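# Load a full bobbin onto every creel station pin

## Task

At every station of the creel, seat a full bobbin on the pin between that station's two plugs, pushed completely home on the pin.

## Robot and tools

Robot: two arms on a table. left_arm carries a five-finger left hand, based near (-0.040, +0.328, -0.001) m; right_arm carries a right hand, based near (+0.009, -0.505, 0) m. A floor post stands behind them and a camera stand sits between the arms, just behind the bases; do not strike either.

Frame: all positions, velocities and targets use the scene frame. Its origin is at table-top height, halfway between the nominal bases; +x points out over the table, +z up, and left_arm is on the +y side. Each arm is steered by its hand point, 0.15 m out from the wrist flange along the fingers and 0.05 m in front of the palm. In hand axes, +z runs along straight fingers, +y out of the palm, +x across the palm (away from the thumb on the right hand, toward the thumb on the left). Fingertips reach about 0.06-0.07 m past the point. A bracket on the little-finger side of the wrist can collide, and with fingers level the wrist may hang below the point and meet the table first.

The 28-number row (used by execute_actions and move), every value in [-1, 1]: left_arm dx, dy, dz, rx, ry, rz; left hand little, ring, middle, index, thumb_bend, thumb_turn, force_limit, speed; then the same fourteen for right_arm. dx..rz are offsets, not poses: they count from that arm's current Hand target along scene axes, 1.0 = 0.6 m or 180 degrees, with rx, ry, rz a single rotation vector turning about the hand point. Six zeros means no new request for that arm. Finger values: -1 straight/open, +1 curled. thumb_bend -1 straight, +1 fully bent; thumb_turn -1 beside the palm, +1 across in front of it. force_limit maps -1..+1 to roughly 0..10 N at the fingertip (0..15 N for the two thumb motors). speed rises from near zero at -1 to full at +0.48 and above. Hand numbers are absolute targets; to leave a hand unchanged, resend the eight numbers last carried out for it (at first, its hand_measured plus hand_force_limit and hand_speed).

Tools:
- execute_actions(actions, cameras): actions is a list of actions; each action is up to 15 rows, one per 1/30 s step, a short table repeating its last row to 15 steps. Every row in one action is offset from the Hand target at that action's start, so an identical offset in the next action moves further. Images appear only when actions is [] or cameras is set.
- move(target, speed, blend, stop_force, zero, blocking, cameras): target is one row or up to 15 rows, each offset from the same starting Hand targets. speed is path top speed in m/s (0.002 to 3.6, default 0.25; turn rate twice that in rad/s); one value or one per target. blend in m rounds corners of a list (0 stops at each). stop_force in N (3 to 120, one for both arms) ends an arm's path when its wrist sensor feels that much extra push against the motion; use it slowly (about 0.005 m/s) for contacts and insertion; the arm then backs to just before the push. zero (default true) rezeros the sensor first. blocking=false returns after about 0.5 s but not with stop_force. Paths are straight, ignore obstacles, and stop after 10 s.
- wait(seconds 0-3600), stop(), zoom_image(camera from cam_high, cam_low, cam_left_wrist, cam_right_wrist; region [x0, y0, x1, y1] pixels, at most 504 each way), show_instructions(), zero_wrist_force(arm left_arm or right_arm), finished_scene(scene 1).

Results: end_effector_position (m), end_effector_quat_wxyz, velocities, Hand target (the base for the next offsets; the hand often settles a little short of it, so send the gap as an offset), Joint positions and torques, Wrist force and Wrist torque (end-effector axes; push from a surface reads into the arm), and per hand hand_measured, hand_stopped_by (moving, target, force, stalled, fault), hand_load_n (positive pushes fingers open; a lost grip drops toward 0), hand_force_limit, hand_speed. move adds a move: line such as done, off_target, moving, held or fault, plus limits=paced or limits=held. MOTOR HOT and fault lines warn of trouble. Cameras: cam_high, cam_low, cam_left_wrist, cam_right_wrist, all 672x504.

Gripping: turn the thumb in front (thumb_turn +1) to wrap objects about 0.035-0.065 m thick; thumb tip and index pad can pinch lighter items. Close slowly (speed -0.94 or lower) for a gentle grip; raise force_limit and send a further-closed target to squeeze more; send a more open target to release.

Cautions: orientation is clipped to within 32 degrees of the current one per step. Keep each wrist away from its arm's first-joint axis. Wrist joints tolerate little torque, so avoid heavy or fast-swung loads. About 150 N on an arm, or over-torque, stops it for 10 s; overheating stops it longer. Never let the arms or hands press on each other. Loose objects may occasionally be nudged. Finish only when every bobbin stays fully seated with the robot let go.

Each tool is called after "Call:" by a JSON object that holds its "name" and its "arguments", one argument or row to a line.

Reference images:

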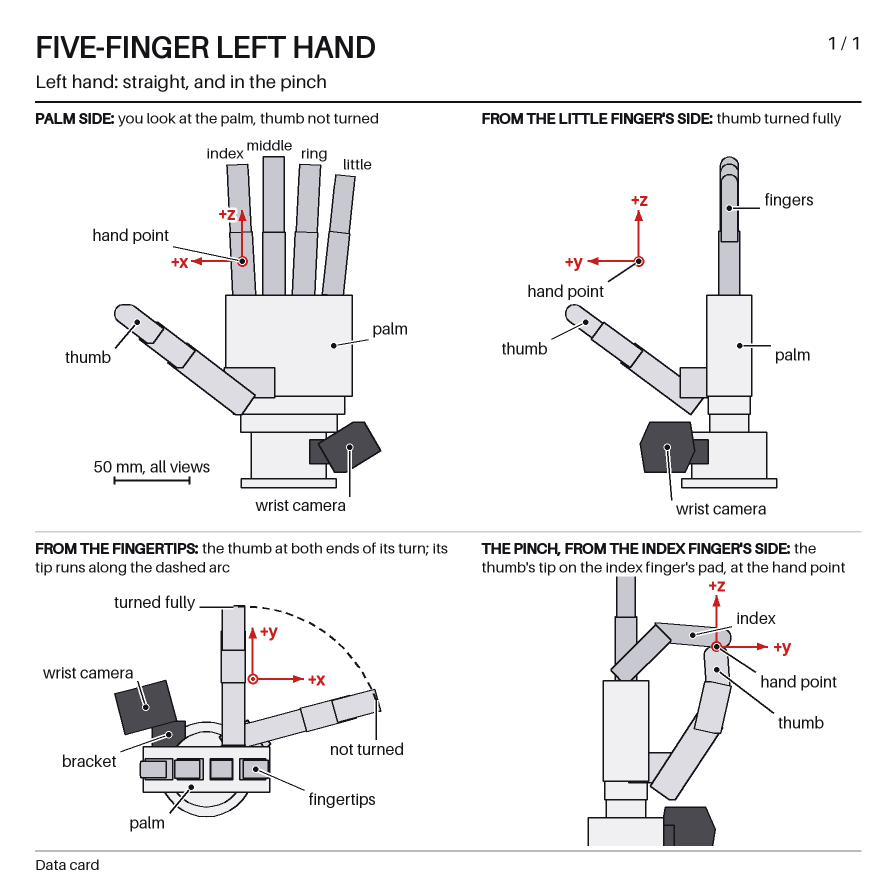

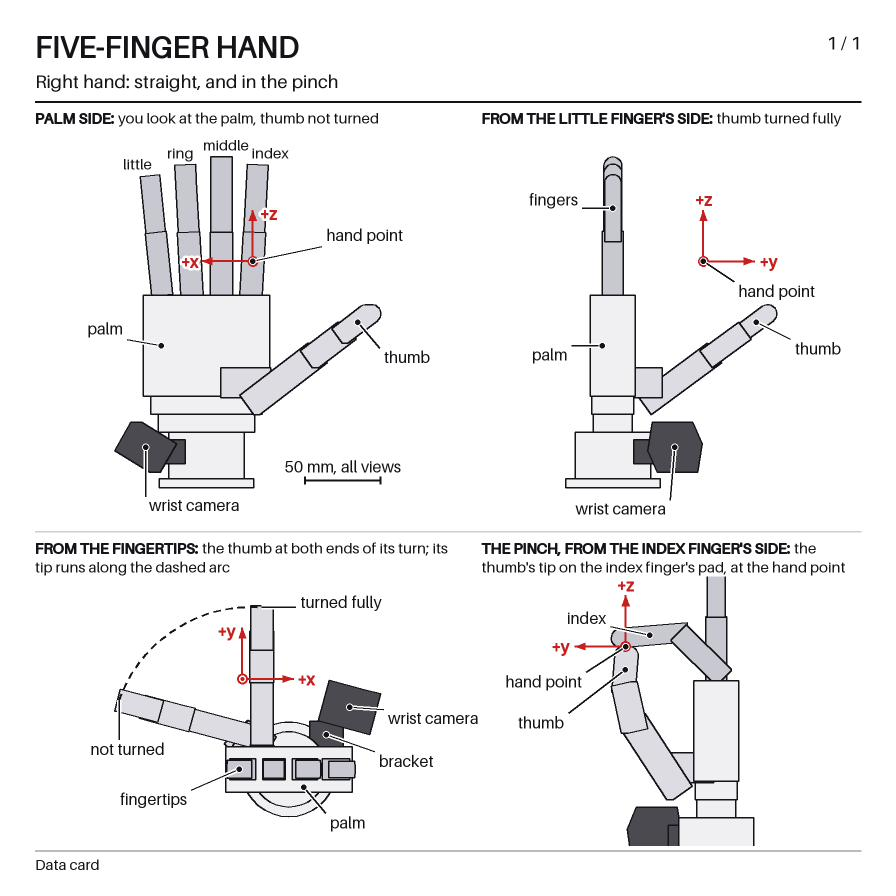

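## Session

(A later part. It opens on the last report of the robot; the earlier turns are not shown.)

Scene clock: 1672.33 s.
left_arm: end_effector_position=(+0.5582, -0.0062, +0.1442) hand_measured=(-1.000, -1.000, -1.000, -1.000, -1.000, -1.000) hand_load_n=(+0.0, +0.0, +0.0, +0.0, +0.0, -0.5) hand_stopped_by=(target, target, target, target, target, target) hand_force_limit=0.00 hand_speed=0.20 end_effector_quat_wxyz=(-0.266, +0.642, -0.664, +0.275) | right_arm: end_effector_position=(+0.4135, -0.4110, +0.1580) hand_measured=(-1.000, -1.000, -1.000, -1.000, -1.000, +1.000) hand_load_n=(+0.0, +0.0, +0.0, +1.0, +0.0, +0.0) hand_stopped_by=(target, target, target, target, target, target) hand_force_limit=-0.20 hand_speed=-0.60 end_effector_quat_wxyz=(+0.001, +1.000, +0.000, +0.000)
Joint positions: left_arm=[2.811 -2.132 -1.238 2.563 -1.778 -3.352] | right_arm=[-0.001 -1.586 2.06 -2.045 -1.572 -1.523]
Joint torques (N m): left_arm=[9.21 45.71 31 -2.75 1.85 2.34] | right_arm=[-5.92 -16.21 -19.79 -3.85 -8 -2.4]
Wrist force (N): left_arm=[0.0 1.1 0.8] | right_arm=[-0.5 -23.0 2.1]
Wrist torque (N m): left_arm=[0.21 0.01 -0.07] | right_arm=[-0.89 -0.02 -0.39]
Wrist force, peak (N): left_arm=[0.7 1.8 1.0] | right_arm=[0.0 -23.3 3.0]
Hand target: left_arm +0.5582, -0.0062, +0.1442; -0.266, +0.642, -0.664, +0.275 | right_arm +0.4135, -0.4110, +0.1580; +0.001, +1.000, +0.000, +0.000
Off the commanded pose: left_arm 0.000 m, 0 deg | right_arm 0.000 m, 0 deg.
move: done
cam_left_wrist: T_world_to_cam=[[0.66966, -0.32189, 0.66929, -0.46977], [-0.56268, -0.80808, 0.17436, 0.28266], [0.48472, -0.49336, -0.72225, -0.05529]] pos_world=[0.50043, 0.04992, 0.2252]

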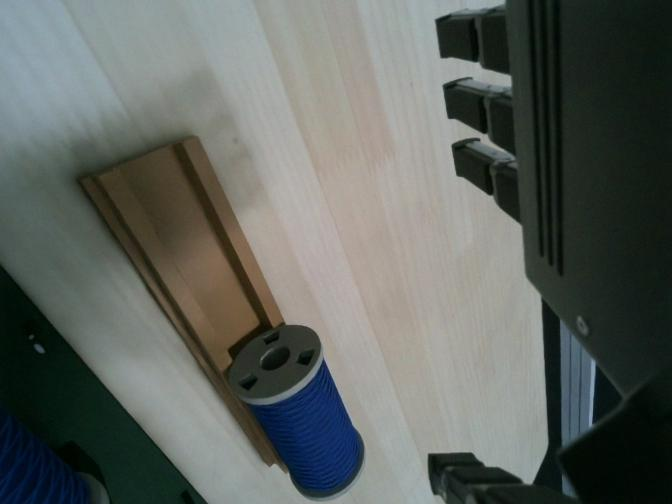

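Call:
{"name": "move", "arguments": {
  "target": [-0.1667,-0.04,0.05,0,0,0,-1,-1,-1,-1,-1,-1,0,0.2,0,0,0,0,0,0,-1,-1,-1,-1,-1,1,-0.2,-0.6],
  "speed": 0.12,
  "cameras": ["cam_left_wrist"]
}}

Scene clock: 1763.10 s.
left_arm: end_effector_position=(+0.4581, -0.0302, +0.1741) hand_measured=(-1.000, -1.000, -1.000, -1.000, -1.000, -1.000) hand_load_n=(+0.0, +0.0, +0.0, +0.0, +0.0, +0.0) hand_stopped_by=(target, target, target, target, target, target) hand_force_limit=0.00 hand_speed=0.20 end_effector_quat_wxyz=(-0.266, +0.642, -0.665, +0.275) | right_arm: end_effector_position=(+0.4135, -0.4110, +0.1580) hand_measured=(-1.000, -1.000, -1.000, -1.000, -1.000, +1.000) hand_load_n=(+0.0, +0.0, +0.0, +1.5, +0.0, +0.0) hand_stopped_by=(target, target, target, target, target, target) hand_force_limit=-0.20 hand_speed=-0.60 end_effector_quat_wxyz=(+0.001, +1.000, +0.000, +0.000)
Joint positions: left_arm=[2.692 -1.96 -1.423 2.554 -1.86 -3.442] | right_arm=[-0.001 -1.586 2.06 -2.045 -1.572 -1.523]
Joint torques (N m): left_arm=[6.69 35.84 30.89 1.84 1.86 2.38] | right_arm=[-8.87 -18.53 -18.97 -4.13 -7.7 -2.48]
Wrist force (N): left_arm=[0.2 1.4 1.0] | right_arm=[-0.4 -23.0 2.7]
Wrist torque (N m): left_arm=[0.22 0.00 0.00] | right_arm=[-0.90 -0.01 -0.40]
Wrist force, peak (N): left_arm=[0.3 1.9 1.2] | right_arm=[-0.1 -23.3 3.0]
Hand target: left_arm +0.4582, -0.0302, +0.1742; -0.266, +0.642, -0.664, +0.275 | right_arm +0.4135, -0.4110, +0.1580; +0.001, +1.000, +0.000, +0.000
Off the commanded pose: left_arm 0.000 m, 0 deg | right_arm 0.000 m, 0 deg.
move: done
cam_left_wrist: T_world_to_cam=[[0.66984, -0.32198, 0.66906, -0.43049], [-0.56263, -0.8081, 0.1744, 0.2017], [0.48452, -0.49326, -0.72245, 0.00311]] pos_world=[0.40033, 0.02592, 0.2551]

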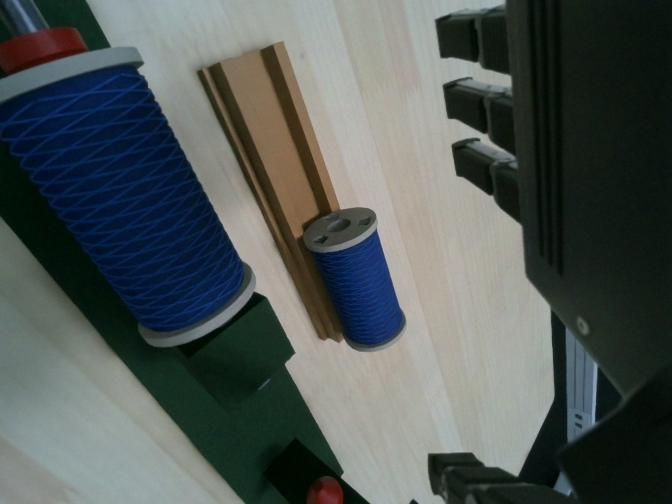

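Call:
{"name": "move", "arguments": {
  "target": [
    [-0.05, 0.175, 0.02, 0,0,0, -1,-1,-1,-1,-1,-1,0,0.2, 0,0,0,0,0,0,-1,-1,-1,-1,-1,1,-0.2,-0.6]
  ],
  "speed": 0.12,
  "cameras": ["cam_left_wrist"]
}}

Scene clock: 1807.97 s.
left_arm: end_effector_position=(+0.4282, +0.0747, +0.1861) hand_measured=(-1.000, -1.000, -1.000, -1.000, -1.000, -1.000) hand_load_n=(+0.0, +0.0, +0.0, +0.0, +0.0, -0.5) hand_stopped_by=(target, target, target, target, target, target) hand_force_limit=0.00 hand_speed=0.20 end_effector_quat_wxyz=(-0.266, +0.642, -0.664, +0.275) | right_arm: end_effector_position=(+0.4135, -0.4110, +0.1580) hand_measured=(-1.000, -1.000, -1.000, -1.000, -1.000, +1.000) hand_load_n=(+0.0, +0.0, +0.0, +1.0, +0.0, +0.0) hand_stopped_by=(target, target, target, target, target, target) hand_force_limit=-0.20 hand_speed=-0.60 end_effector_quat_wxyz=(+0.001, +1.000, +0.000, +0.000)
Joint positions: left_arm=[2.902 -1.736 -1.678 2.619 -1.715 -3.286] | right_arm=[-0.001 -1.586 2.06 -2.045 -1.572 -1.523]
Joint torques (N m): left_arm=[3.92 30.68 24.79 -3.07 -0.82 -1.27] | right_arm=[-9.14 -18.39 -17.79 -4.13 -7.87 -2.47]
Wrist force (N): left_arm=[-0.4 1.4 1.5] | right_arm=[-0.1 -23.0 2.9]
Wrist torque (N m): left_arm=[0.22 0.07 -0.14] | right_arm=[-0.91 -0.05 -0.38]
Wrist force, peak (N): left_arm=[-1.0 1.9 1.3] | right_arm=[-0.1 -23.4 2.2]
Hand target: left_arm +0.4282, +0.0748, +0.1862; -0.266, +0.642, -0.664, +0.275 | right_arm +0.4135, -0.4110, +0.1580; +0.001, +1.000, +0.000, +0.000
Off the commanded pose: left_arm 0.000 m, 0 deg | right_arm 0.000 m, 0 deg.
move: done
cam_left_wrist: T_world_to_cam=[[0.66966, -0.32189, 0.66929, -0.38472], [-0.56268, -0.80808, 0.17436, 0.26758], [0.48472, -0.49336, -0.72225, 0.0779]] pos_world=[0.37043, 0.13082, 0.2671]

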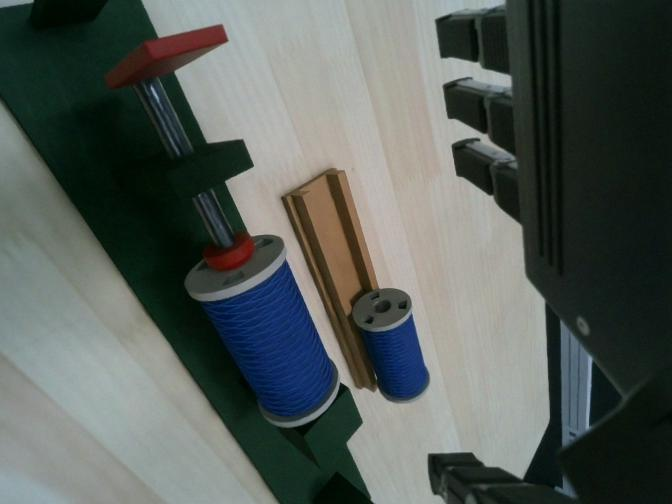

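Call:
{"name": "zoom_image", "arguments": {
  "camera": "cam_left_wrist",
  "region": [170, 210, 310, 315]
}}

Call:
{"name": "zoom_image", "arguments": {
  "camera": "cam_left_wrist",
  "region": [240, 340, 400, 460]
}}

Call:
{"name": "zoom_image", "arguments": {
  "camera": "cam_left_wrist",
  "region": [330, 270, 440, 353]
}}

Scaled by 3.600 from the camera's image (finer frame: 960x720).

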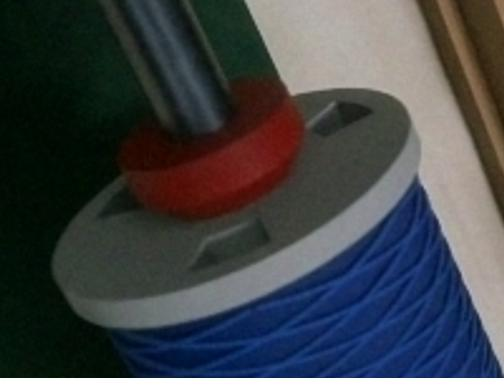

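Scaled by 3.150 from the camera's image (finer frame: 960x720).

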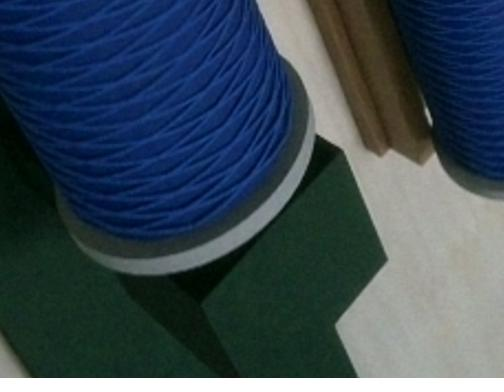

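Scaled by 4.582 from the camera's image (finer frame: 960x720).

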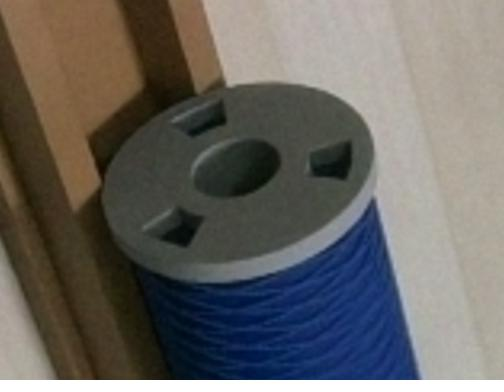

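Call:
{"name": "zoom_image", "arguments": {
  "camera": "cam_left_wrist",
  "region": [290, 375, 360, 450]
}}

Scaled by 6.720 from the camera's image (finer frame: 960x720).

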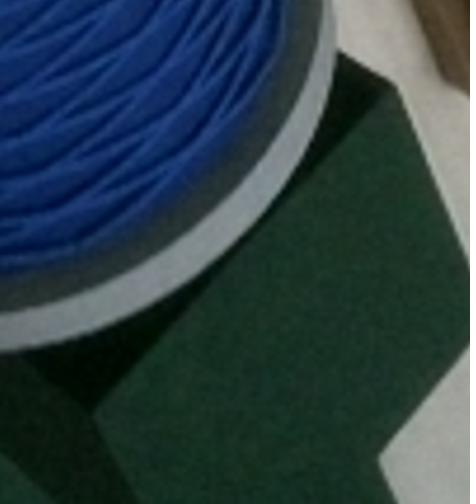

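Call:
{"name": "move", "arguments": {
  "target": [
    [0.008, -0.236, 0.03, 0.1735,0.1703,0, -1,-1,-1,-1,-1,-1,0,0.2, 0,0,0,0,0,0,-1,-1,-1,-1,-1,1,-0.2,-0.6]
  ],
  "speed": 0.12,
  "cameras": ["cam_left_wrist"]
}}

Scene clock: 1884.57 s.
left_arm: end_effector_position=(+0.4329, -0.0668, +0.2042) hand_measured=(-1.000, -1.000, -1.000, -1.000, -1.000, -1.000) hand_load_n=(+0.0, +0.0, +0.0, +0.0, +0.0, +0.0) hand_stopped_by=(target, target, target, target, target, target) hand_force_limit=0.00 hand_speed=0.20 end_effector_quat_wxyz=(+0.244, -0.596, +0.759, +0.089) end_effector_velocity=(+0.000, +0.000, -0.002) end_effector_angular_velocity=(+0.000, +0.001, +0.002) | right_arm: end_effector_position=(+0.4135, -0.4110, +0.1580) hand_measured=(-1.000, -1.000, -1.000, -1.000, -1.000, +1.000) hand_load_n=(+0.0, +0.0, +0.0, +1.0, +0.0, +0.0) hand_stopped_by=(target, target, target, target, target, target) hand_force_limit=-0.20 hand_speed=-0.60 end_effector_quat_wxyz=(+0.001, +1.000, +0.000, +0.000)
Joint positions: left_arm=[2.528 -2.724 -0.14 1.261 -2.096 -3.523] | right_arm=[-0.001 -1.586 2.06 -2.045 -1.572 -1.523]
Joint velocities: left_arm=[0.001 0.001 -0.007 0.004 0.001 -0.001] | right_arm=[within noise]
Joint torques (N m): left_arm=[11.8 61.25 4.36 0.51 1.13 -2.24] | right_arm=[-9.7 -21.17 -17.16 -4.16 -7.84 -2.2]
Wrist force (N): left_arm=[-0.4 0.6 1.3] | right_arm=[-0.4 -23.2 2.2]
Wrist torque (N m): left_arm=[0.07 0.05 0.08] | right_arm=[-0.91 -0.03 -0.39]
Wrist force, peak (N): left_arm=[-1.4 1.7 1.9] | right_arm=[-0.4 -23.5 2.2]
Hand target: left_arm +0.4330, -0.0668, +0.2042; +0.244, -0.597, +0.759, +0.089 | right_arm +0.4135, -0.4110, +0.1580; +0.001, +1.000, +0.000, +0.000
Off the commanded pose: left_arm 0.000 m, 0 deg | right_arm 0.000 m, 0 deg.
move: done
cam_left_wrist: T_world_to_cam=[[0.85789, -0.51384, -0.00013, -0.40308], [-0.51384, -0.85789, -0.00045, 0.16392], [0.00011, 0.00045, -1, 0.3184]] pos_world=[0.42999, -0.06664, 0.31842]

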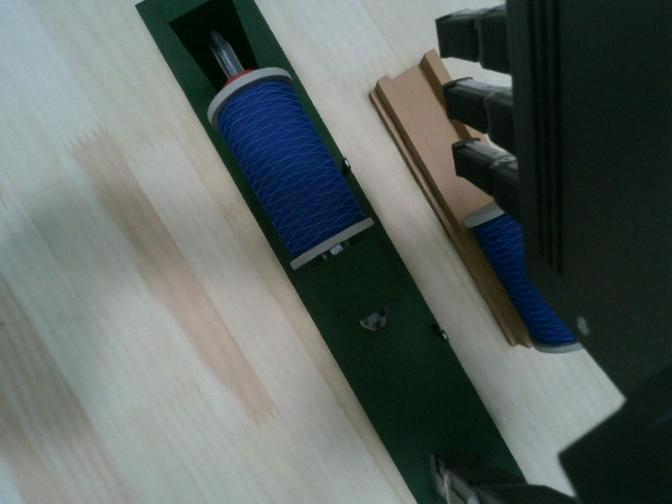

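Perfect top view.

Call:
{"name": "zoom_image", "arguments": {
  "camera": "cam_left_wrist",
  "region": [285, 215, 385, 275]
}}

Call:
{"name": "zoom_image", "arguments": {
  "camera": "cam_left_wrist",
  "region": [340, 290, 410, 345]
}}

Scaled by 5.040 from the camera's image (finer frame: 960x720).

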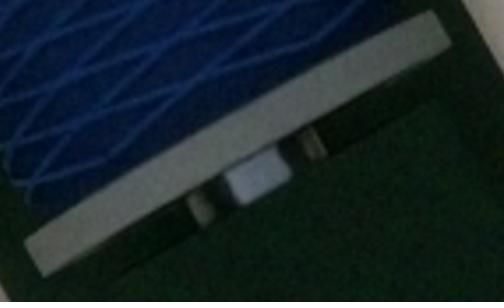

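Scaled by 7.200 from the camera's image (finer frame: 960x720).

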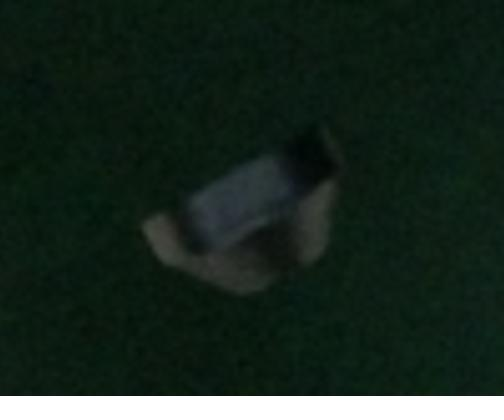

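Call:
{"name": "move", "arguments": {
  "target": [
    [0.028, -0.21, -0.04, -0.1735,-0.1703,0, -1,-1,-1,-1,-1,1,-0.5,-0.2, 0,0,0,0,0,0,-1,-1,-1,-1,-1,1,-0.2,-0.6]
  ],
  "speed": 0.12,
  "cameras": ["cam_left_wrist", "cam_high"]
}}

Scene clock: 1936.87 s.
left_arm: end_effector_position=(+0.4497, -0.1928, +0.1802) hand_measured=(-1.000, -1.000, -1.000, -1.000, -1.000, +1.000) hand_load_n=(+0.0, +0.0, +0.0, +0.0, +0.0, +0.0) hand_stopped_by=(target, target, target, target, target, target) hand_force_limit=-0.50 hand_speed=-0.20 end_effector_quat_wxyz=(-0.266, +0.642, -0.665, +0.275) | right_arm: end_effector_position=(+0.4135, -0.4110, +0.1580) hand_measured=(-1.000, -1.000, -1.000, -1.000, -1.000, +1.000) hand_load_n=(+0.0, +0.0, +0.0, +1.0, +0.0, +0.0) hand_stopped_by=(target, target, target, target, target, target) hand_force_limit=-0.20 hand_speed=-0.60 end_effector_quat_wxyz=(+0.001, +1.000, +0.000, +0.000)
Joint positions: left_arm=[2.425 -2.274 -0.932 2.296 -2.033 -3.661] | right_arm=[-0.001 -1.586 2.06 -2.045 -1.572 -1.523]
Joint torques (N m): left_arm=[10.74 39.43 28.65 -0.09 -0.71 2.39] | right_arm=[-8.9 -22.66 -15.53 -4.31 -7.86 -2.32]
Wrist force (N): left_arm=[-0.7 1.6 1.1] | right_arm=[-0.3 -23.0 3.0]
Wrist torque (N m): left_arm=[0.28 0.11 -0.11] | right_arm=[-0.91 -0.02 -0.40]
Wrist force, peak (N): left_arm=[-0.1 2.2 1.3] | right_arm=[-0.2 -23.3 3.0]
Hand target: left_arm +0.4498, -0.1928, +0.1802; -0.266, +0.642, -0.664, +0.275 | right_arm +0.4135, -0.4110, +0.1580; +0.001, +1.000, +0.000, +0.000
Off the commanded pose: left_arm 0.000 m, 0 deg | right_arm 0.000 m, 0 deg.
move: done
cam_left_wrist: T_world_to_cam=[[0.66973, -0.32205, 0.66913, -0.48128], [-0.5627, -0.80809, 0.17427, 0.06458], [0.48459, -0.49323, -0.72242, -0.06865]] pos_world=[0.39193, -0.13668, 0.2612]
Images, in order (width x height): cam_high 672x504, cam_left_wrist 672x504.

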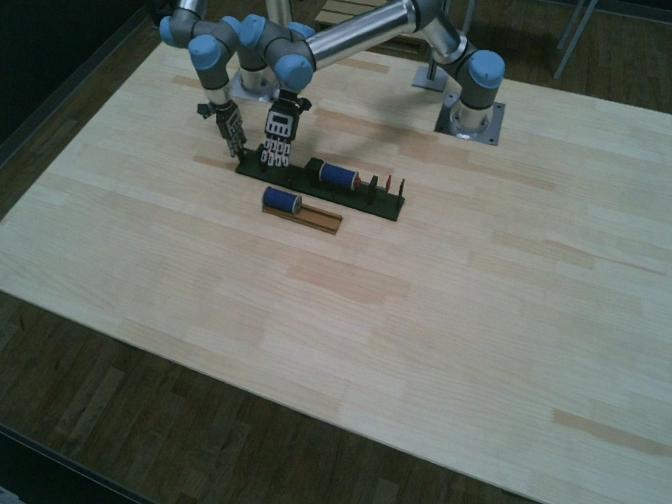

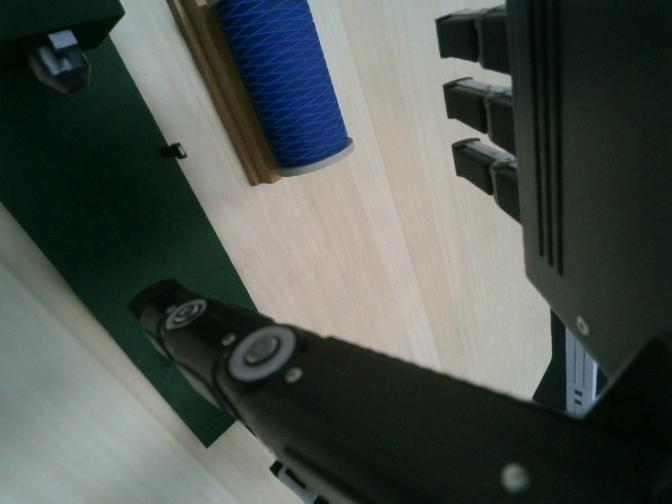

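Call:
{"name": "zoom_image", "arguments": {
  "camera": "cam_left_wrist",
  "region": [10, 15, 110, 110]
}}

Call:
{"name": "zoom_image", "arguments": {
  "camera": "cam_left_wrist",
  "region": [170, 0, 370, 190]
}}

Scaled by 5.040 from the camera's image (finer frame: 960x720).

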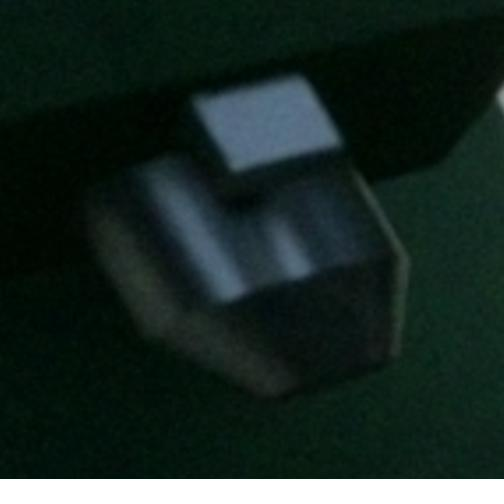

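Scaled by 2.520 from the camera's image (finer frame: 960x720).

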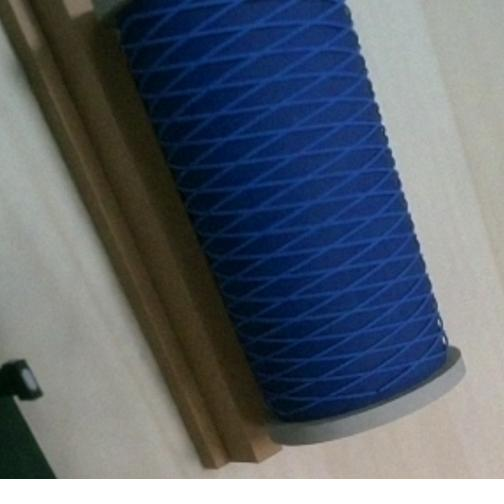

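Call:
{"name": "move", "arguments": {
  "target": [
    [0.0003, -0.0012, -0.047, 0,0,0, -1,-1,-1,-1,-1,1,-0.5,-0.2, 0,0,0,0,0,0,-1,-1,-1,-1,-1,1,-0.2,-0.6],
    [0.1653, -0.0012, -0.212, 0,0,0, -1,-1,-1,-1,-1,1,-0.5,-0.2, 0,0,0,0,0,0,-1,-1,-1,-1,-1,1,-0.2,-0.6]
  ],
  "speed": 0.08,
  "blend": [0.02, 0],
  "cameras": ["cam_left_wrist", "cam_high"]
}}

Scene clock: 2052.20 s.
left_arm: end_effector_position=(+0.5491, -0.1935, +0.0531) hand_measured=(-1.000, -1.000, -1.000, -1.000, -1.000, +1.000) hand_load_n=(+0.0, +0.0, +0.0, +0.0, +0.0, +0.0) hand_stopped_by=(target, target, target, target, target, target) hand_force_limit=-0.50 hand_speed=-0.20 end_effector_quat_wxyz=(-0.266, +0.642, -0.664, +0.275) end_effector_velocity=(-0.003, +0.000, +0.000) end_effector_angular_velocity=(+0.002, +0.003, +0.002) | right_arm: end_effector_position=(+0.4135, -0.4110, +0.1580) hand_measured=(-1.000, -1.000, -1.000, -1.000, -1.000, +1.000) hand_load_n=(+0.0, +0.0, +0.0, +1.0, +0.0, +0.0) hand_stopped_by=(target, target, target, target, target, target) hand_force_limit=-0.20 hand_speed=-0.60 end_effector_quat_wxyz=(+0.001, +1.000, +0.000, +0.000)
Joint positions: left_arm=[2.523 -2.515 -0.817 2.458 -1.971 -3.577] | right_arm=[-0.001 -1.586 2.06 -2.045 -1.572 -1.523]
Joint velocities: left_arm=[-0.003 0.002 -0.005 -0.002 -0.003 -0.003] | right_arm=[within noise]
Joint torques (N m): left_arm=[-10.15 57.92 7.07 -3.38 -1.75 -2.21] | right_arm=[-10.53 -25.58 -12.63 -4.2 -7.76 -2.2]
Wrist force (N): left_arm=[-0.5 1.9 1.2] | right_arm=[-0.1 -22.9 2.6]
Wrist torque (N m): left_arm=[0.31 0.04 -0.19] | right_arm=[-0.89 -0.04 -0.38]
Wrist force, peak (N): left_arm=[-0.5 2.0 2.6] | right_arm=[-0.3 -23.3 2.8]
Hand target: left_arm +0.5490, -0.1936, +0.0530; -0.266, +0.642, -0.664, +0.275 | right_arm +0.4135, -0.4110, +0.1580; +0.001, +1.000, +0.000, +0.000
Off the commanded pose: left_arm 0.000 m, 0 deg | right_arm 0.000 m, 0 deg.
move: done; blend cut to 0.0141 m at target 1
cam_left_wrist: T_world_to_cam=[[0.66949, -0.32186, 0.66948, -0.46293], [-0.56278, -0.80802, 0.17433, 0.14213], [0.48484, -0.49348, -0.72209, -0.20918]] pos_world=[0.49133, -0.13738, 0.13409]
Images, in order (width x height): cam_high 672x504, cam_left_wrist 672x504.

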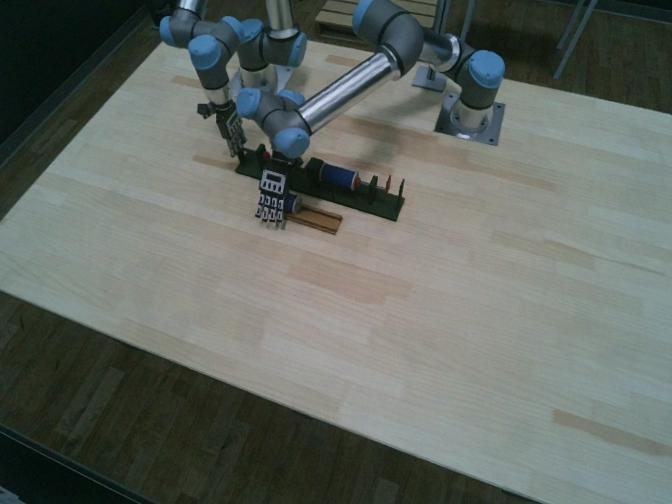

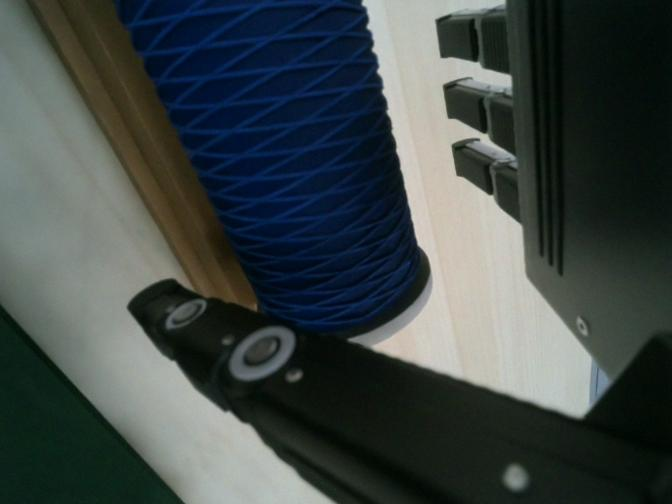

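Call:
{"name": "zoom_image", "arguments": {
  "camera": "cam_left_wrist",
  "region": [200, 180, 460, 375]
}}

Call:
{"name": "zoom_image", "arguments": {
  "camera": "cam_high",
  "region": [230, 130, 350, 240]
}}

Scaled by 1.938 from the camera's image (finer frame: 960x720).

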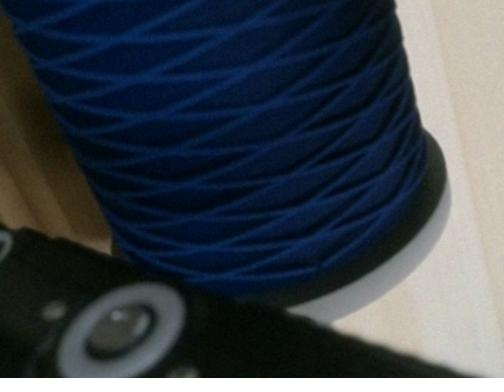

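Scaled by 4.200 from the camera's image (finer frame: 960x720).

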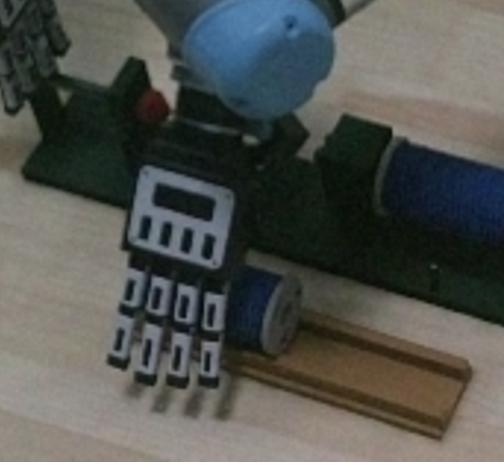

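Call:
{"name": "zoom_image", "arguments": {
  "camera": "cam_high",
  "region": [275, 180, 325, 230]
}}

Scaled by 10.080 from the camera's image (finer frame: 960x720).

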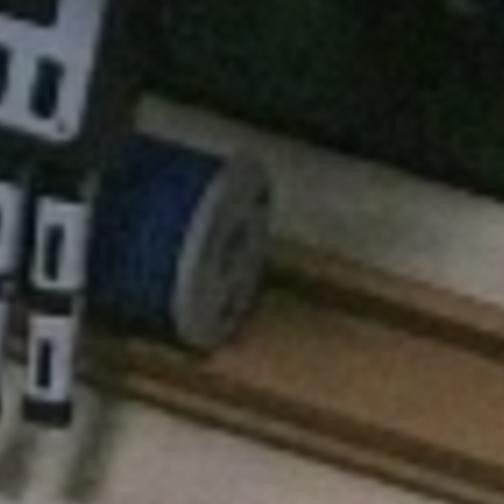

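Call:
{"name": "zoom_image", "arguments": {
  "camera": "cam_high",
  "region": [248, 165, 298, 235]
}}

Scaled by 7.200 from the camera's image (finer frame: 960x720).

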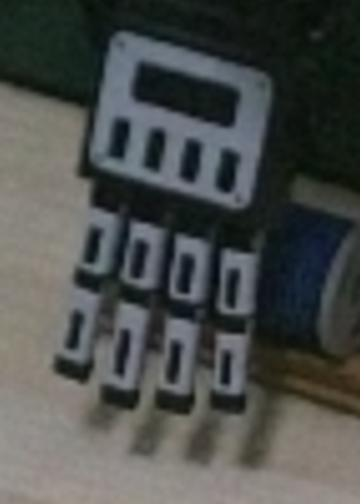

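Call:
{"name": "move", "arguments": {
  "target": [-0.005, 0.0017, 0.005, 0,0,0, -0.52,-0.52,-0.52,-0.52,-0.45,1,-0.5,-0.6, 0,0,0,0,0,0,-1,-1,-1,-1,-1,1,-0.2,-0.6],
  "speed": 0.03,
  "cameras": ["cam_left_wrist"]
}}

Scene clock: 2096.50 s.
left_arm: end_effector_position=(+0.5460, -0.1926, +0.0560) hand_measured=(-0.520, -0.520, -0.520, -0.520, -0.452, +1.000) hand_load_n=(+0.0, +0.0, +0.0, +0.0, +1.0, +0.0) hand_stopped_by=(target, target, target, target, target, target) hand_force_limit=-0.50 hand_speed=-0.60 end_effector_quat_wxyz=(-0.266, +0.642, -0.664, +0.275) | right_arm: end_effector_position=(+0.4135, -0.4110, +0.1580) hand_measured=(-1.000, -1.000, -1.000, -1.000, -1.000, +1.000) hand_load_n=(+0.0, +0.0, +0.0, +1.0, +0.0, +0.0) hand_stopped_by=(target, target, target, target, target, target) hand_force_limit=-0.20 hand_speed=-0.60 end_effector_quat_wxyz=(+0.001, +1.000, +0.000, +0.000)
Joint positions: left_arm=[2.521 -2.505 -0.83 2.459 -1.972 -3.578] | right_arm=[-0.001 -1.586 2.06 -2.045 -1.572 -1.523]
Joint torques (N m): left_arm=[11.14 44.85 31.9 -2.25 1 2.4] | right_arm=[-9.53 -26.06 -12.06 -4.21 -7.76 -2.2]
Wrist force (N): left_arm=[-0.5 2.8 0.4] | right_arm=[0.0 -22.9 3.0]
Wrist torque (N m): left_arm=[0.29 -0.02 -0.18] | right_arm=[-0.90 -0.05 -0.38]
Wrist force, peak (N): left_arm=[-1.3 3.3 0.2] | right_arm=[-0.2 -23.3 2.9]
Hand target: left_arm +0.5460, -0.1925, +0.0560; -0.266, +0.642, -0.664, +0.275 | right_arm +0.4135, -0.4110, +0.1580; +0.001, +1.000, +0.000, +0.000
Off the commanded pose: left_arm 0.000 m, 0 deg | right_arm 0.000 m, 0 deg.
move: done
cam_left_wrist: T_world_to_cam=[[0.66966, -0.32189, 0.66929, -0.4624], [-0.56268, -0.80808, 0.17436, 0.14059], [0.48472, -0.49336, -0.72225, -0.20501]] pos_world=[0.48813, -0.13638, 0.1369]

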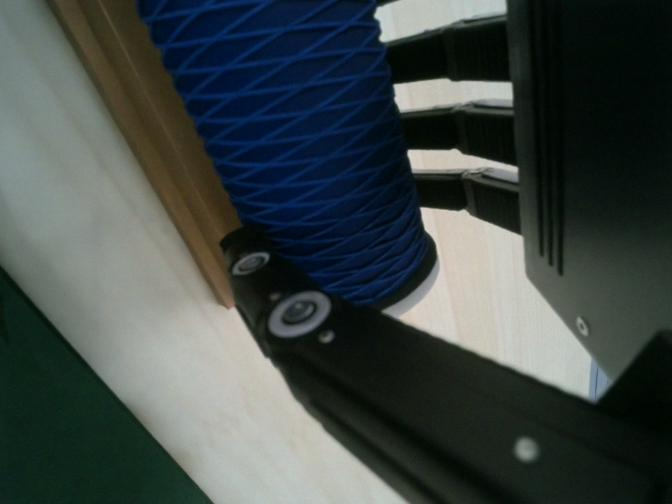

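Call:
{"name": "move", "arguments": {
  "target": [0,0,0, 0,0,0, -0.52,-0.52,-0.52,-0.52,0.3,1,-0.6,-0.88, 0,0,0,0,0,0,-1,-1,-1,-1,-1,1,-0.2,-0.6],
  "speed": 0.03
}}

Call:
{"name": "move", "arguments": {
  "target": [0,0,0, 0,0,0, 0.1,0.1,0.1,0.1,0.3,1,-0.3,-0.9, 0,0,0,0,0,0,-1,-1,-1,-1,-1,1,-0.2,-0.6],
  "speed": 0.03
}}

Scene clock: 2108.03 s.
left_arm: end_effector_position=(+0.5460, -0.1925, +0.0560) hand_measured=(-0.520, -0.520, -0.520, -0.520, -0.436, +1.000) hand_load_n=(+0.0, +0.0, -0.5, +0.0, +3.5, +0.0) hand_stopped_by=(target, target, target, target, force, target) hand_force_limit=-0.60 hand_speed=-0.88 end_effector_quat_wxyz=(-0.266, +0.642, -0.664, +0.275) | right_arm: end_effector_position=(+0.4135, -0.4110, +0.1580) hand_measured=(-1.000, -1.000, -1.000, -1.000, -1.000, +1.000) hand_load_n=(+0.0, +0.0, +0.0, +1.0, +0.0, +0.0) hand_stopped_by=(target, target, target, target, target, target) hand_force_limit=-0.20 hand_speed=-0.60 end_effector_quat_wxyz=(+0.001, +1.000, +0.000, +0.000)
Joint positions: left_arm=[2.521 -2.505 -0.83 2.459 -1.972 -3.578] | right_arm=[-0.001 -1.586 2.06 -2.045 -1.572 -1.523]
Joint torques (N m): left_arm=[11.59 52.51 29.97 -1.82 -2.82 2.48] | right_arm=[-8.66 -26.26 -12.27 -4.14 -7.88 -2.52]
Wrist force (N): left_arm=[-0.3 3.5 -1.1] | right_arm=[0.0 -23.1 2.9]
Wrist torque (N m): left_arm=[0.28 -0.08 -0.18] | right_arm=[-0.92 -0.06 -0.38]
Wrist force, peak (N): left_arm=[-0.7 4.0 -1.7] | right_arm=[-0.5 -23.3 2.3]
Hand target: left_arm +0.5460, -0.1925, +0.0560; -0.266, +0.642, -0.664, +0.275 | right_arm +0.4135, -0.4110, +0.1580; +0.001, +1.000, +0.000, +0.000
Off the commanded pose: left_arm 0.000 m, 0 deg | right_arm 0.000 m, 0 deg.
move: done

Scene clock: 2109.27 s.
left_arm: end_effector_position=(+0.5460, -0.1925, +0.0560) hand_measured=(-0.252, -0.270, -0.280, -0.316, -0.438, +1.000) hand_load_n=(+4.0, +3.0, +4.0, +2.0, +8.5, +0.0) hand_stopped_by=(force, force, force, force, force, target) hand_force_limit=-0.30 hand_speed=-0.90 end_effector_quat_wxyz=(-0.266, +0.642, -0.664, +0.275) | right_arm: end_effector_position=(+0.4135, -0.4110, +0.1580) hand_measured=(-1.000, -1.000, -1.000, -1.000, -1.000, +1.000) hand_load_n=(+0.5, +0.0, +0.0, +1.0, +0.0, +0.0) hand_stopped_by=(target, target, target, target, target, target) hand_force_limit=-0.20 hand_speed=-0.60 end_effector_quat_wxyz=(+0.001, +1.000, +0.000, +0.000)
Joint positions: left_arm=[2.521 -2.505 -0.83 2.459 -1.972 -3.578] | right_arm=[-0.001 -1.586 2.06 -2.045 -1.572 -1.523]
Joint torques (N m): left_arm=[7.54 53.08 28.33 0.31 -0.69 2.27] | right_arm=[-8.51 -25.6 -11.83 -4.11 -7.74 -2.28]
Wrist force (N): left_arm=[-0.5 -6.3 1.0] | right_arm=[-0.4 -23.1 2.3]
Wrist torque (N m): left_arm=[-0.09 0.02 0.31] | right_arm=[-0.91 -0.03 -0.39]
Wrist force, peak (N): left_arm=[-0.4 -6.7 1.1] | right_arm=[-0.1 -23.2 3.0]
Hand target: left_arm +0.5460, -0.1925, +0.0560; -0.266, +0.642, -0.664, +0.275 | right_arm +0.4135, -0.4110, +0.1580; +0.001, +1.000, +0.000, +0.000
Off the commanded pose: left_arm 0.000 m, 0 deg | right_arm 0.000 m, 0 deg.
move: done

Call:
{"name": "move", "arguments": {
  "target": [0,0,0, 0,0,0, 0.3,0.3,0.3,0.3,0.5,1,0.1,-0.9, 0,0,0,0,0,0,-1,-1,-1,-1,-1,1,-0.2,-0.6],
  "speed": 0.03,
  "cameras": ["cam_left_wrist"]
}}

Scene clock: 2116.10 s.
left_arm: end_effector_position=(+0.5460, -0.1926, +0.0560) hand_measured=(-0.206, -0.236, -0.264, -0.282, -0.438, +1.000) hand_load_n=(+6.5, +5.5, +4.0, +5.5, +11.0, +0.5) hand_stopped_by=(force, force, force, force, force, target) hand_force_limit=0.10 hand_speed=-0.90 end_effector_quat_wxyz=(-0.266, +0.642, -0.664, +0.275) | right_arm: end_effector_position=(+0.4135, -0.4110, +0.1580) hand_measured=(-1.000, -1.000, -1.000, -1.000, -1.000, +1.000) hand_load_n=(+0.0, +0.0, +0.0, +1.0, +0.0, +0.0) hand_stopped_by=(target, target, target, target, target, target) hand_force_limit=-0.20 hand_speed=-0.60 end_effector_quat_wxyz=(+0.001, +1.000, +0.000, +0.000)
Joint positions: left_arm=[2.521 -2.505 -0.83 2.459 -1.972 -3.578] | right_arm=[-0.001 -1.586 2.06 -2.045 -1.572 -1.523]
Joint torques (N m): left_arm=[-10.97 45.46 4.11 -2.27 1.88 2.1] | right_arm=[-7.69 -26.83 -11.49 -4.17 -7.91 -2.13]
Wrist force (N): left_arm=[2.0 -14.6 0.3] | right_arm=[-0.4 -22.8 2.4]
Wrist torque (N m): left_arm=[-0.26 -0.06 0.60] | right_arm=[-0.86 -0.03 -0.38]
Wrist force, peak (N): left_arm=[2.1 -14.9 0.3] | right_arm=[-0.4 -23.4 2.2]
Hand target: left_arm +0.5460, -0.1925, +0.0560; -0.266, +0.642, -0.664, +0.275 | right_arm +0.4135, -0.4110, +0.1580; +0.001, +1.000, +0.000, +0.000
Off the commanded pose: left_arm 0.000 m, 0 deg | right_arm 0.000 m, 0 deg.
move: done
cam_left_wrist: T_world_to_cam=[[0.66962, -0.32186, 0.66934, -0.46246], [-0.56269, -0.80807, 0.17437, 0.14058], [0.48475, -0.49339, -0.72221, -0.20497]] pos_world=[0.48813, -0.13638, 0.137]

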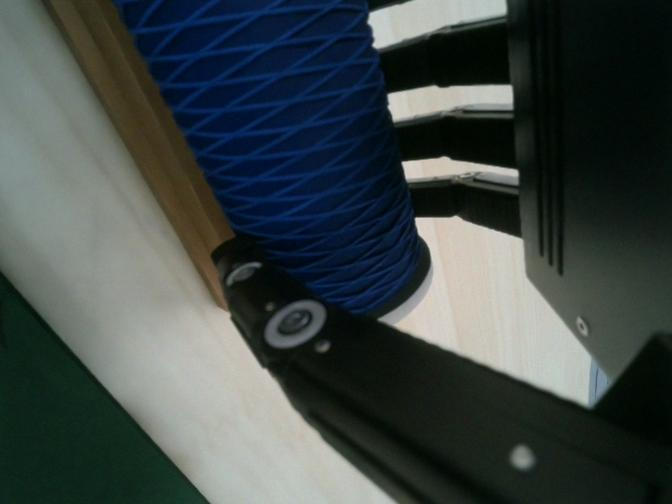

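Call:
{"name": "move", "arguments": {
  "target": [0,0,0.025, 0,0,0, 0.3,0.3,0.3,0.3,0.5,1,0.1,-0.9, 0,0,0,0,0,0,-1,-1,-1,-1,-1,1,-0.2,-0.6],
  "speed": 0.03
}}

Call:
{"name": "move", "arguments": {
  "target": [0,0,0.14, 0,0,0, 0.3,0.3,0.3,0.3,0.5,1,0.1,-0.9, 0,0,0,0,0,0,-1,-1,-1,-1,-1,1,-0.2,-0.6],
  "speed": 0.06,
  "cameras": ["cam_left_wrist", "cam_high", "cam_low"]
}}

Scene clock: 2124.20 s.
left_arm: end_effector_position=(+0.5460, -0.1926, +0.0713) hand_measured=(-0.206, -0.236, -0.262, -0.282, -0.438, +1.000) hand_load_n=(+2.5, +3.5, +2.0, +4.5, +13.0, +2.5) hand_stopped_by=(force, force, force, force, force, target) hand_force_limit=0.10 hand_speed=-0.90 end_effector_quat_wxyz=(-0.266, +0.642, -0.664, +0.275) end_effector_velocity=(+0.001, -0.001, -0.001) end_effector_angular_velocity=(-0.002, -0.003, +0.000) | right_arm: end_effector_position=(+0.4135, -0.4110, +0.1580) hand_measured=(-1.000, -1.000, -1.000, -1.000, -1.000, +1.000) hand_load_n=(+0.0, +0.0, +0.0, +1.0, -0.5, +0.0) hand_stopped_by=(target, target, target, target, target, target) hand_force_limit=-0.20 hand_speed=-0.60 end_effector_quat_wxyz=(+0.001, +1.000, +0.000, +0.000)
Joint positions: left_arm=[2.521 -2.496 -0.807 2.427 -1.972 -3.578] | right_arm=[-0.001 -1.586 2.06 -2.045 -1.572 -1.523]
Joint velocities: left_arm=[0 0 -0.002 0.006 0 0] | right_arm=[within noise]
Joint torques (N m): left_arm=[-7.18 45.42 7.6 1.75 -0.61 2.03] | right_arm=[-9.89 -27.02 -11.41 -4.16 -7.72 -2.41]
Wrist force (N): left_arm=[-0.3 2.9 2.8] | right_arm=[-0.4 -22.9 2.5]
Wrist torque (N m): left_arm=[0.20 0.08 -0.22] | right_arm=[-0.89 -0.04 -0.38]
Wrist force, peak (N): left_arm=[2.2 -15.3 0.3] | right_arm=[-0.2 -23.2 3.2]
Hand target: left_arm +0.5460, -0.1925, +0.0710; -0.266, +0.642, -0.664, +0.275 | right_arm +0.4135, -0.4110, +0.1580; +0.001, +1.000, +0.000, +0.000
Off the commanded pose: left_arm 0.000 m, 0 deg | right_arm 0.000 m, 0 deg.
move: done

Scene clock: 2125.93 s.
left_arm: end_effector_position=(+0.5460, -0.1926, +0.1550) hand_measured=(-0.206, -0.236, -0.262, -0.282, -0.438, +1.000) hand_load_n=(+3.0, +3.0, +2.0, +5.0, +13.0, +2.5) hand_stopped_by=(force, force, force, force, force, target) hand_force_limit=0.10 hand_speed=-0.90 end_effector_quat_wxyz=(-0.266, +0.642, -0.665, +0.275) | right_arm: end_effector_position=(+0.4135, -0.4110, +0.1580) hand_measured=(-1.000, -1.000, -1.000, -1.000, -1.000, +1.000) hand_load_n=(+0.0, +0.0, +0.0, +1.0, -0.5, +0.0) hand_stopped_by=(target, target, target, target, target, target) hand_force_limit=-0.20 hand_speed=-0.60 end_effector_quat_wxyz=(+0.001, +1.000, +0.000, +0.000)
Joint positions: left_arm=[2.521 -2.478 -0.627 2.229 -1.972 -3.578] | right_arm=[-0.001 -1.586 2.06 -2.045 -1.572 -1.523]
Joint torques (N m): left_arm=[5.26 48.98 6.46 1.91 -2.66 0.24] | right_arm=[-7.73 -25.53 -12.48 -4.32 -7.95 -2.17]
Wrist force (N): left_arm=[-0.3 2.6 3.1] | right_arm=[-0.5 -23.0 2.2]
Wrist torque (N m): left_arm=[0.15 0.09 -0.22] | right_arm=[-0.88 -0.02 -0.38]
Wrist force, peak (N): left_arm=[-0.6 4.2 3.9] | right_arm=[-0.2 -23.3 2.8]
Hand target: left_arm +0.5460, -0.1925, +0.1550; -0.266, +0.642, -0.664, +0.275 | right_arm +0.4135, -0.4110, +0.1580; +0.001, +1.000, +0.000, +0.000
Off the commanded pose: left_arm 0.000 m, 0 deg | right_arm 0.000 m, 0 deg.
move: done
cam_left_wrist: T_world_to_cam=[[0.66969, -0.32192, 0.66924, -0.52874], [-0.56271, -0.80805, 0.1744, 0.12332], [0.48464, -0.49338, -0.72229, -0.1334]] pos_world=[0.48813, -0.13638, 0.236]
Images, in order (width x height): cam_high 672x504, cam_low 672x504, cam_left_wrist 672x504.

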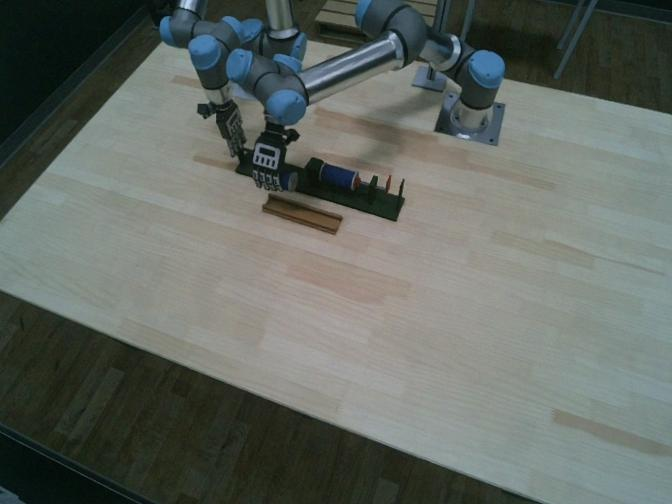

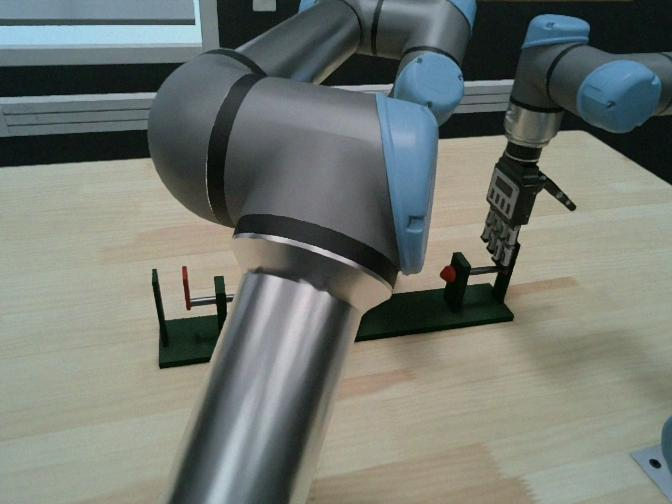

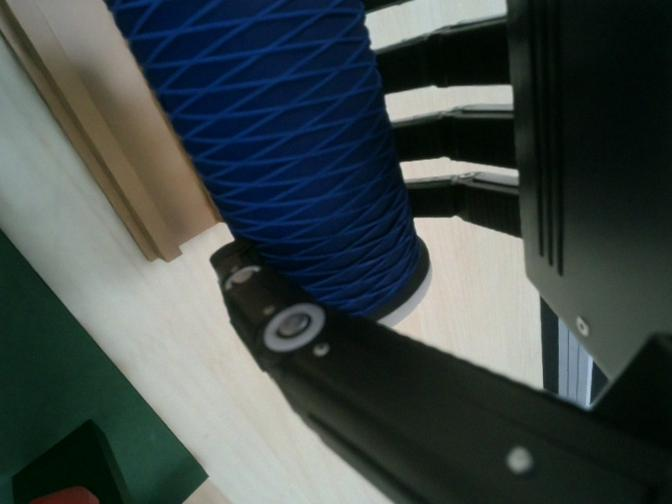

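Call:
{"name": "zoom_image", "arguments": {
  "camera": "cam_high",
  "region": [245, 140, 325, 210]
}}

Call:
{"name": "zoom_image", "arguments": {
  "camera": "cam_left_wrist",
  "region": [100, 0, 460, 360]
}}

Scaled by 6.300 from the camera's image (finer frame: 960x720).

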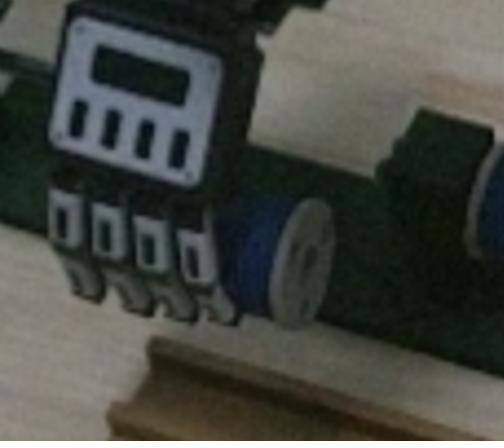

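Scaled by 1.400 from the camera's image (finer frame: 960x720).

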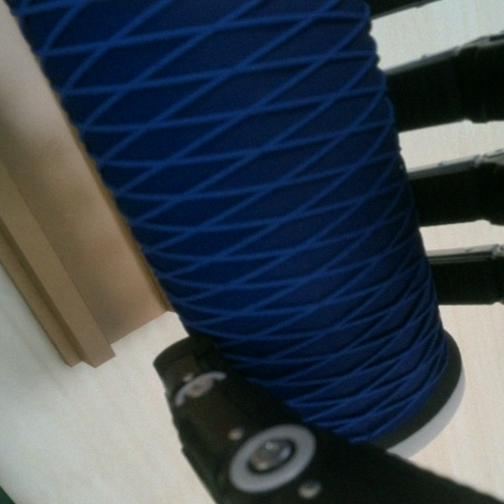

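Call:
{"name": "zoom_image", "arguments": {
  "camera": "cam_high",
  "region": [282, 166, 304, 196]
}}

Scaled by 16.800 from the camera's image (finer frame: 960x720).

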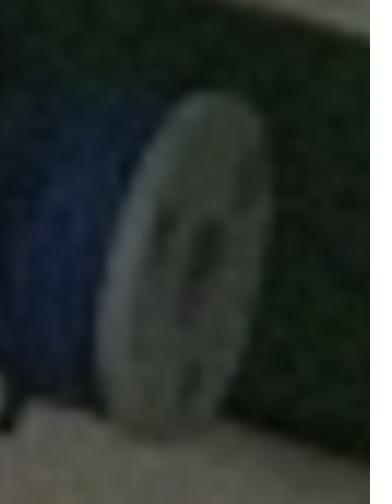

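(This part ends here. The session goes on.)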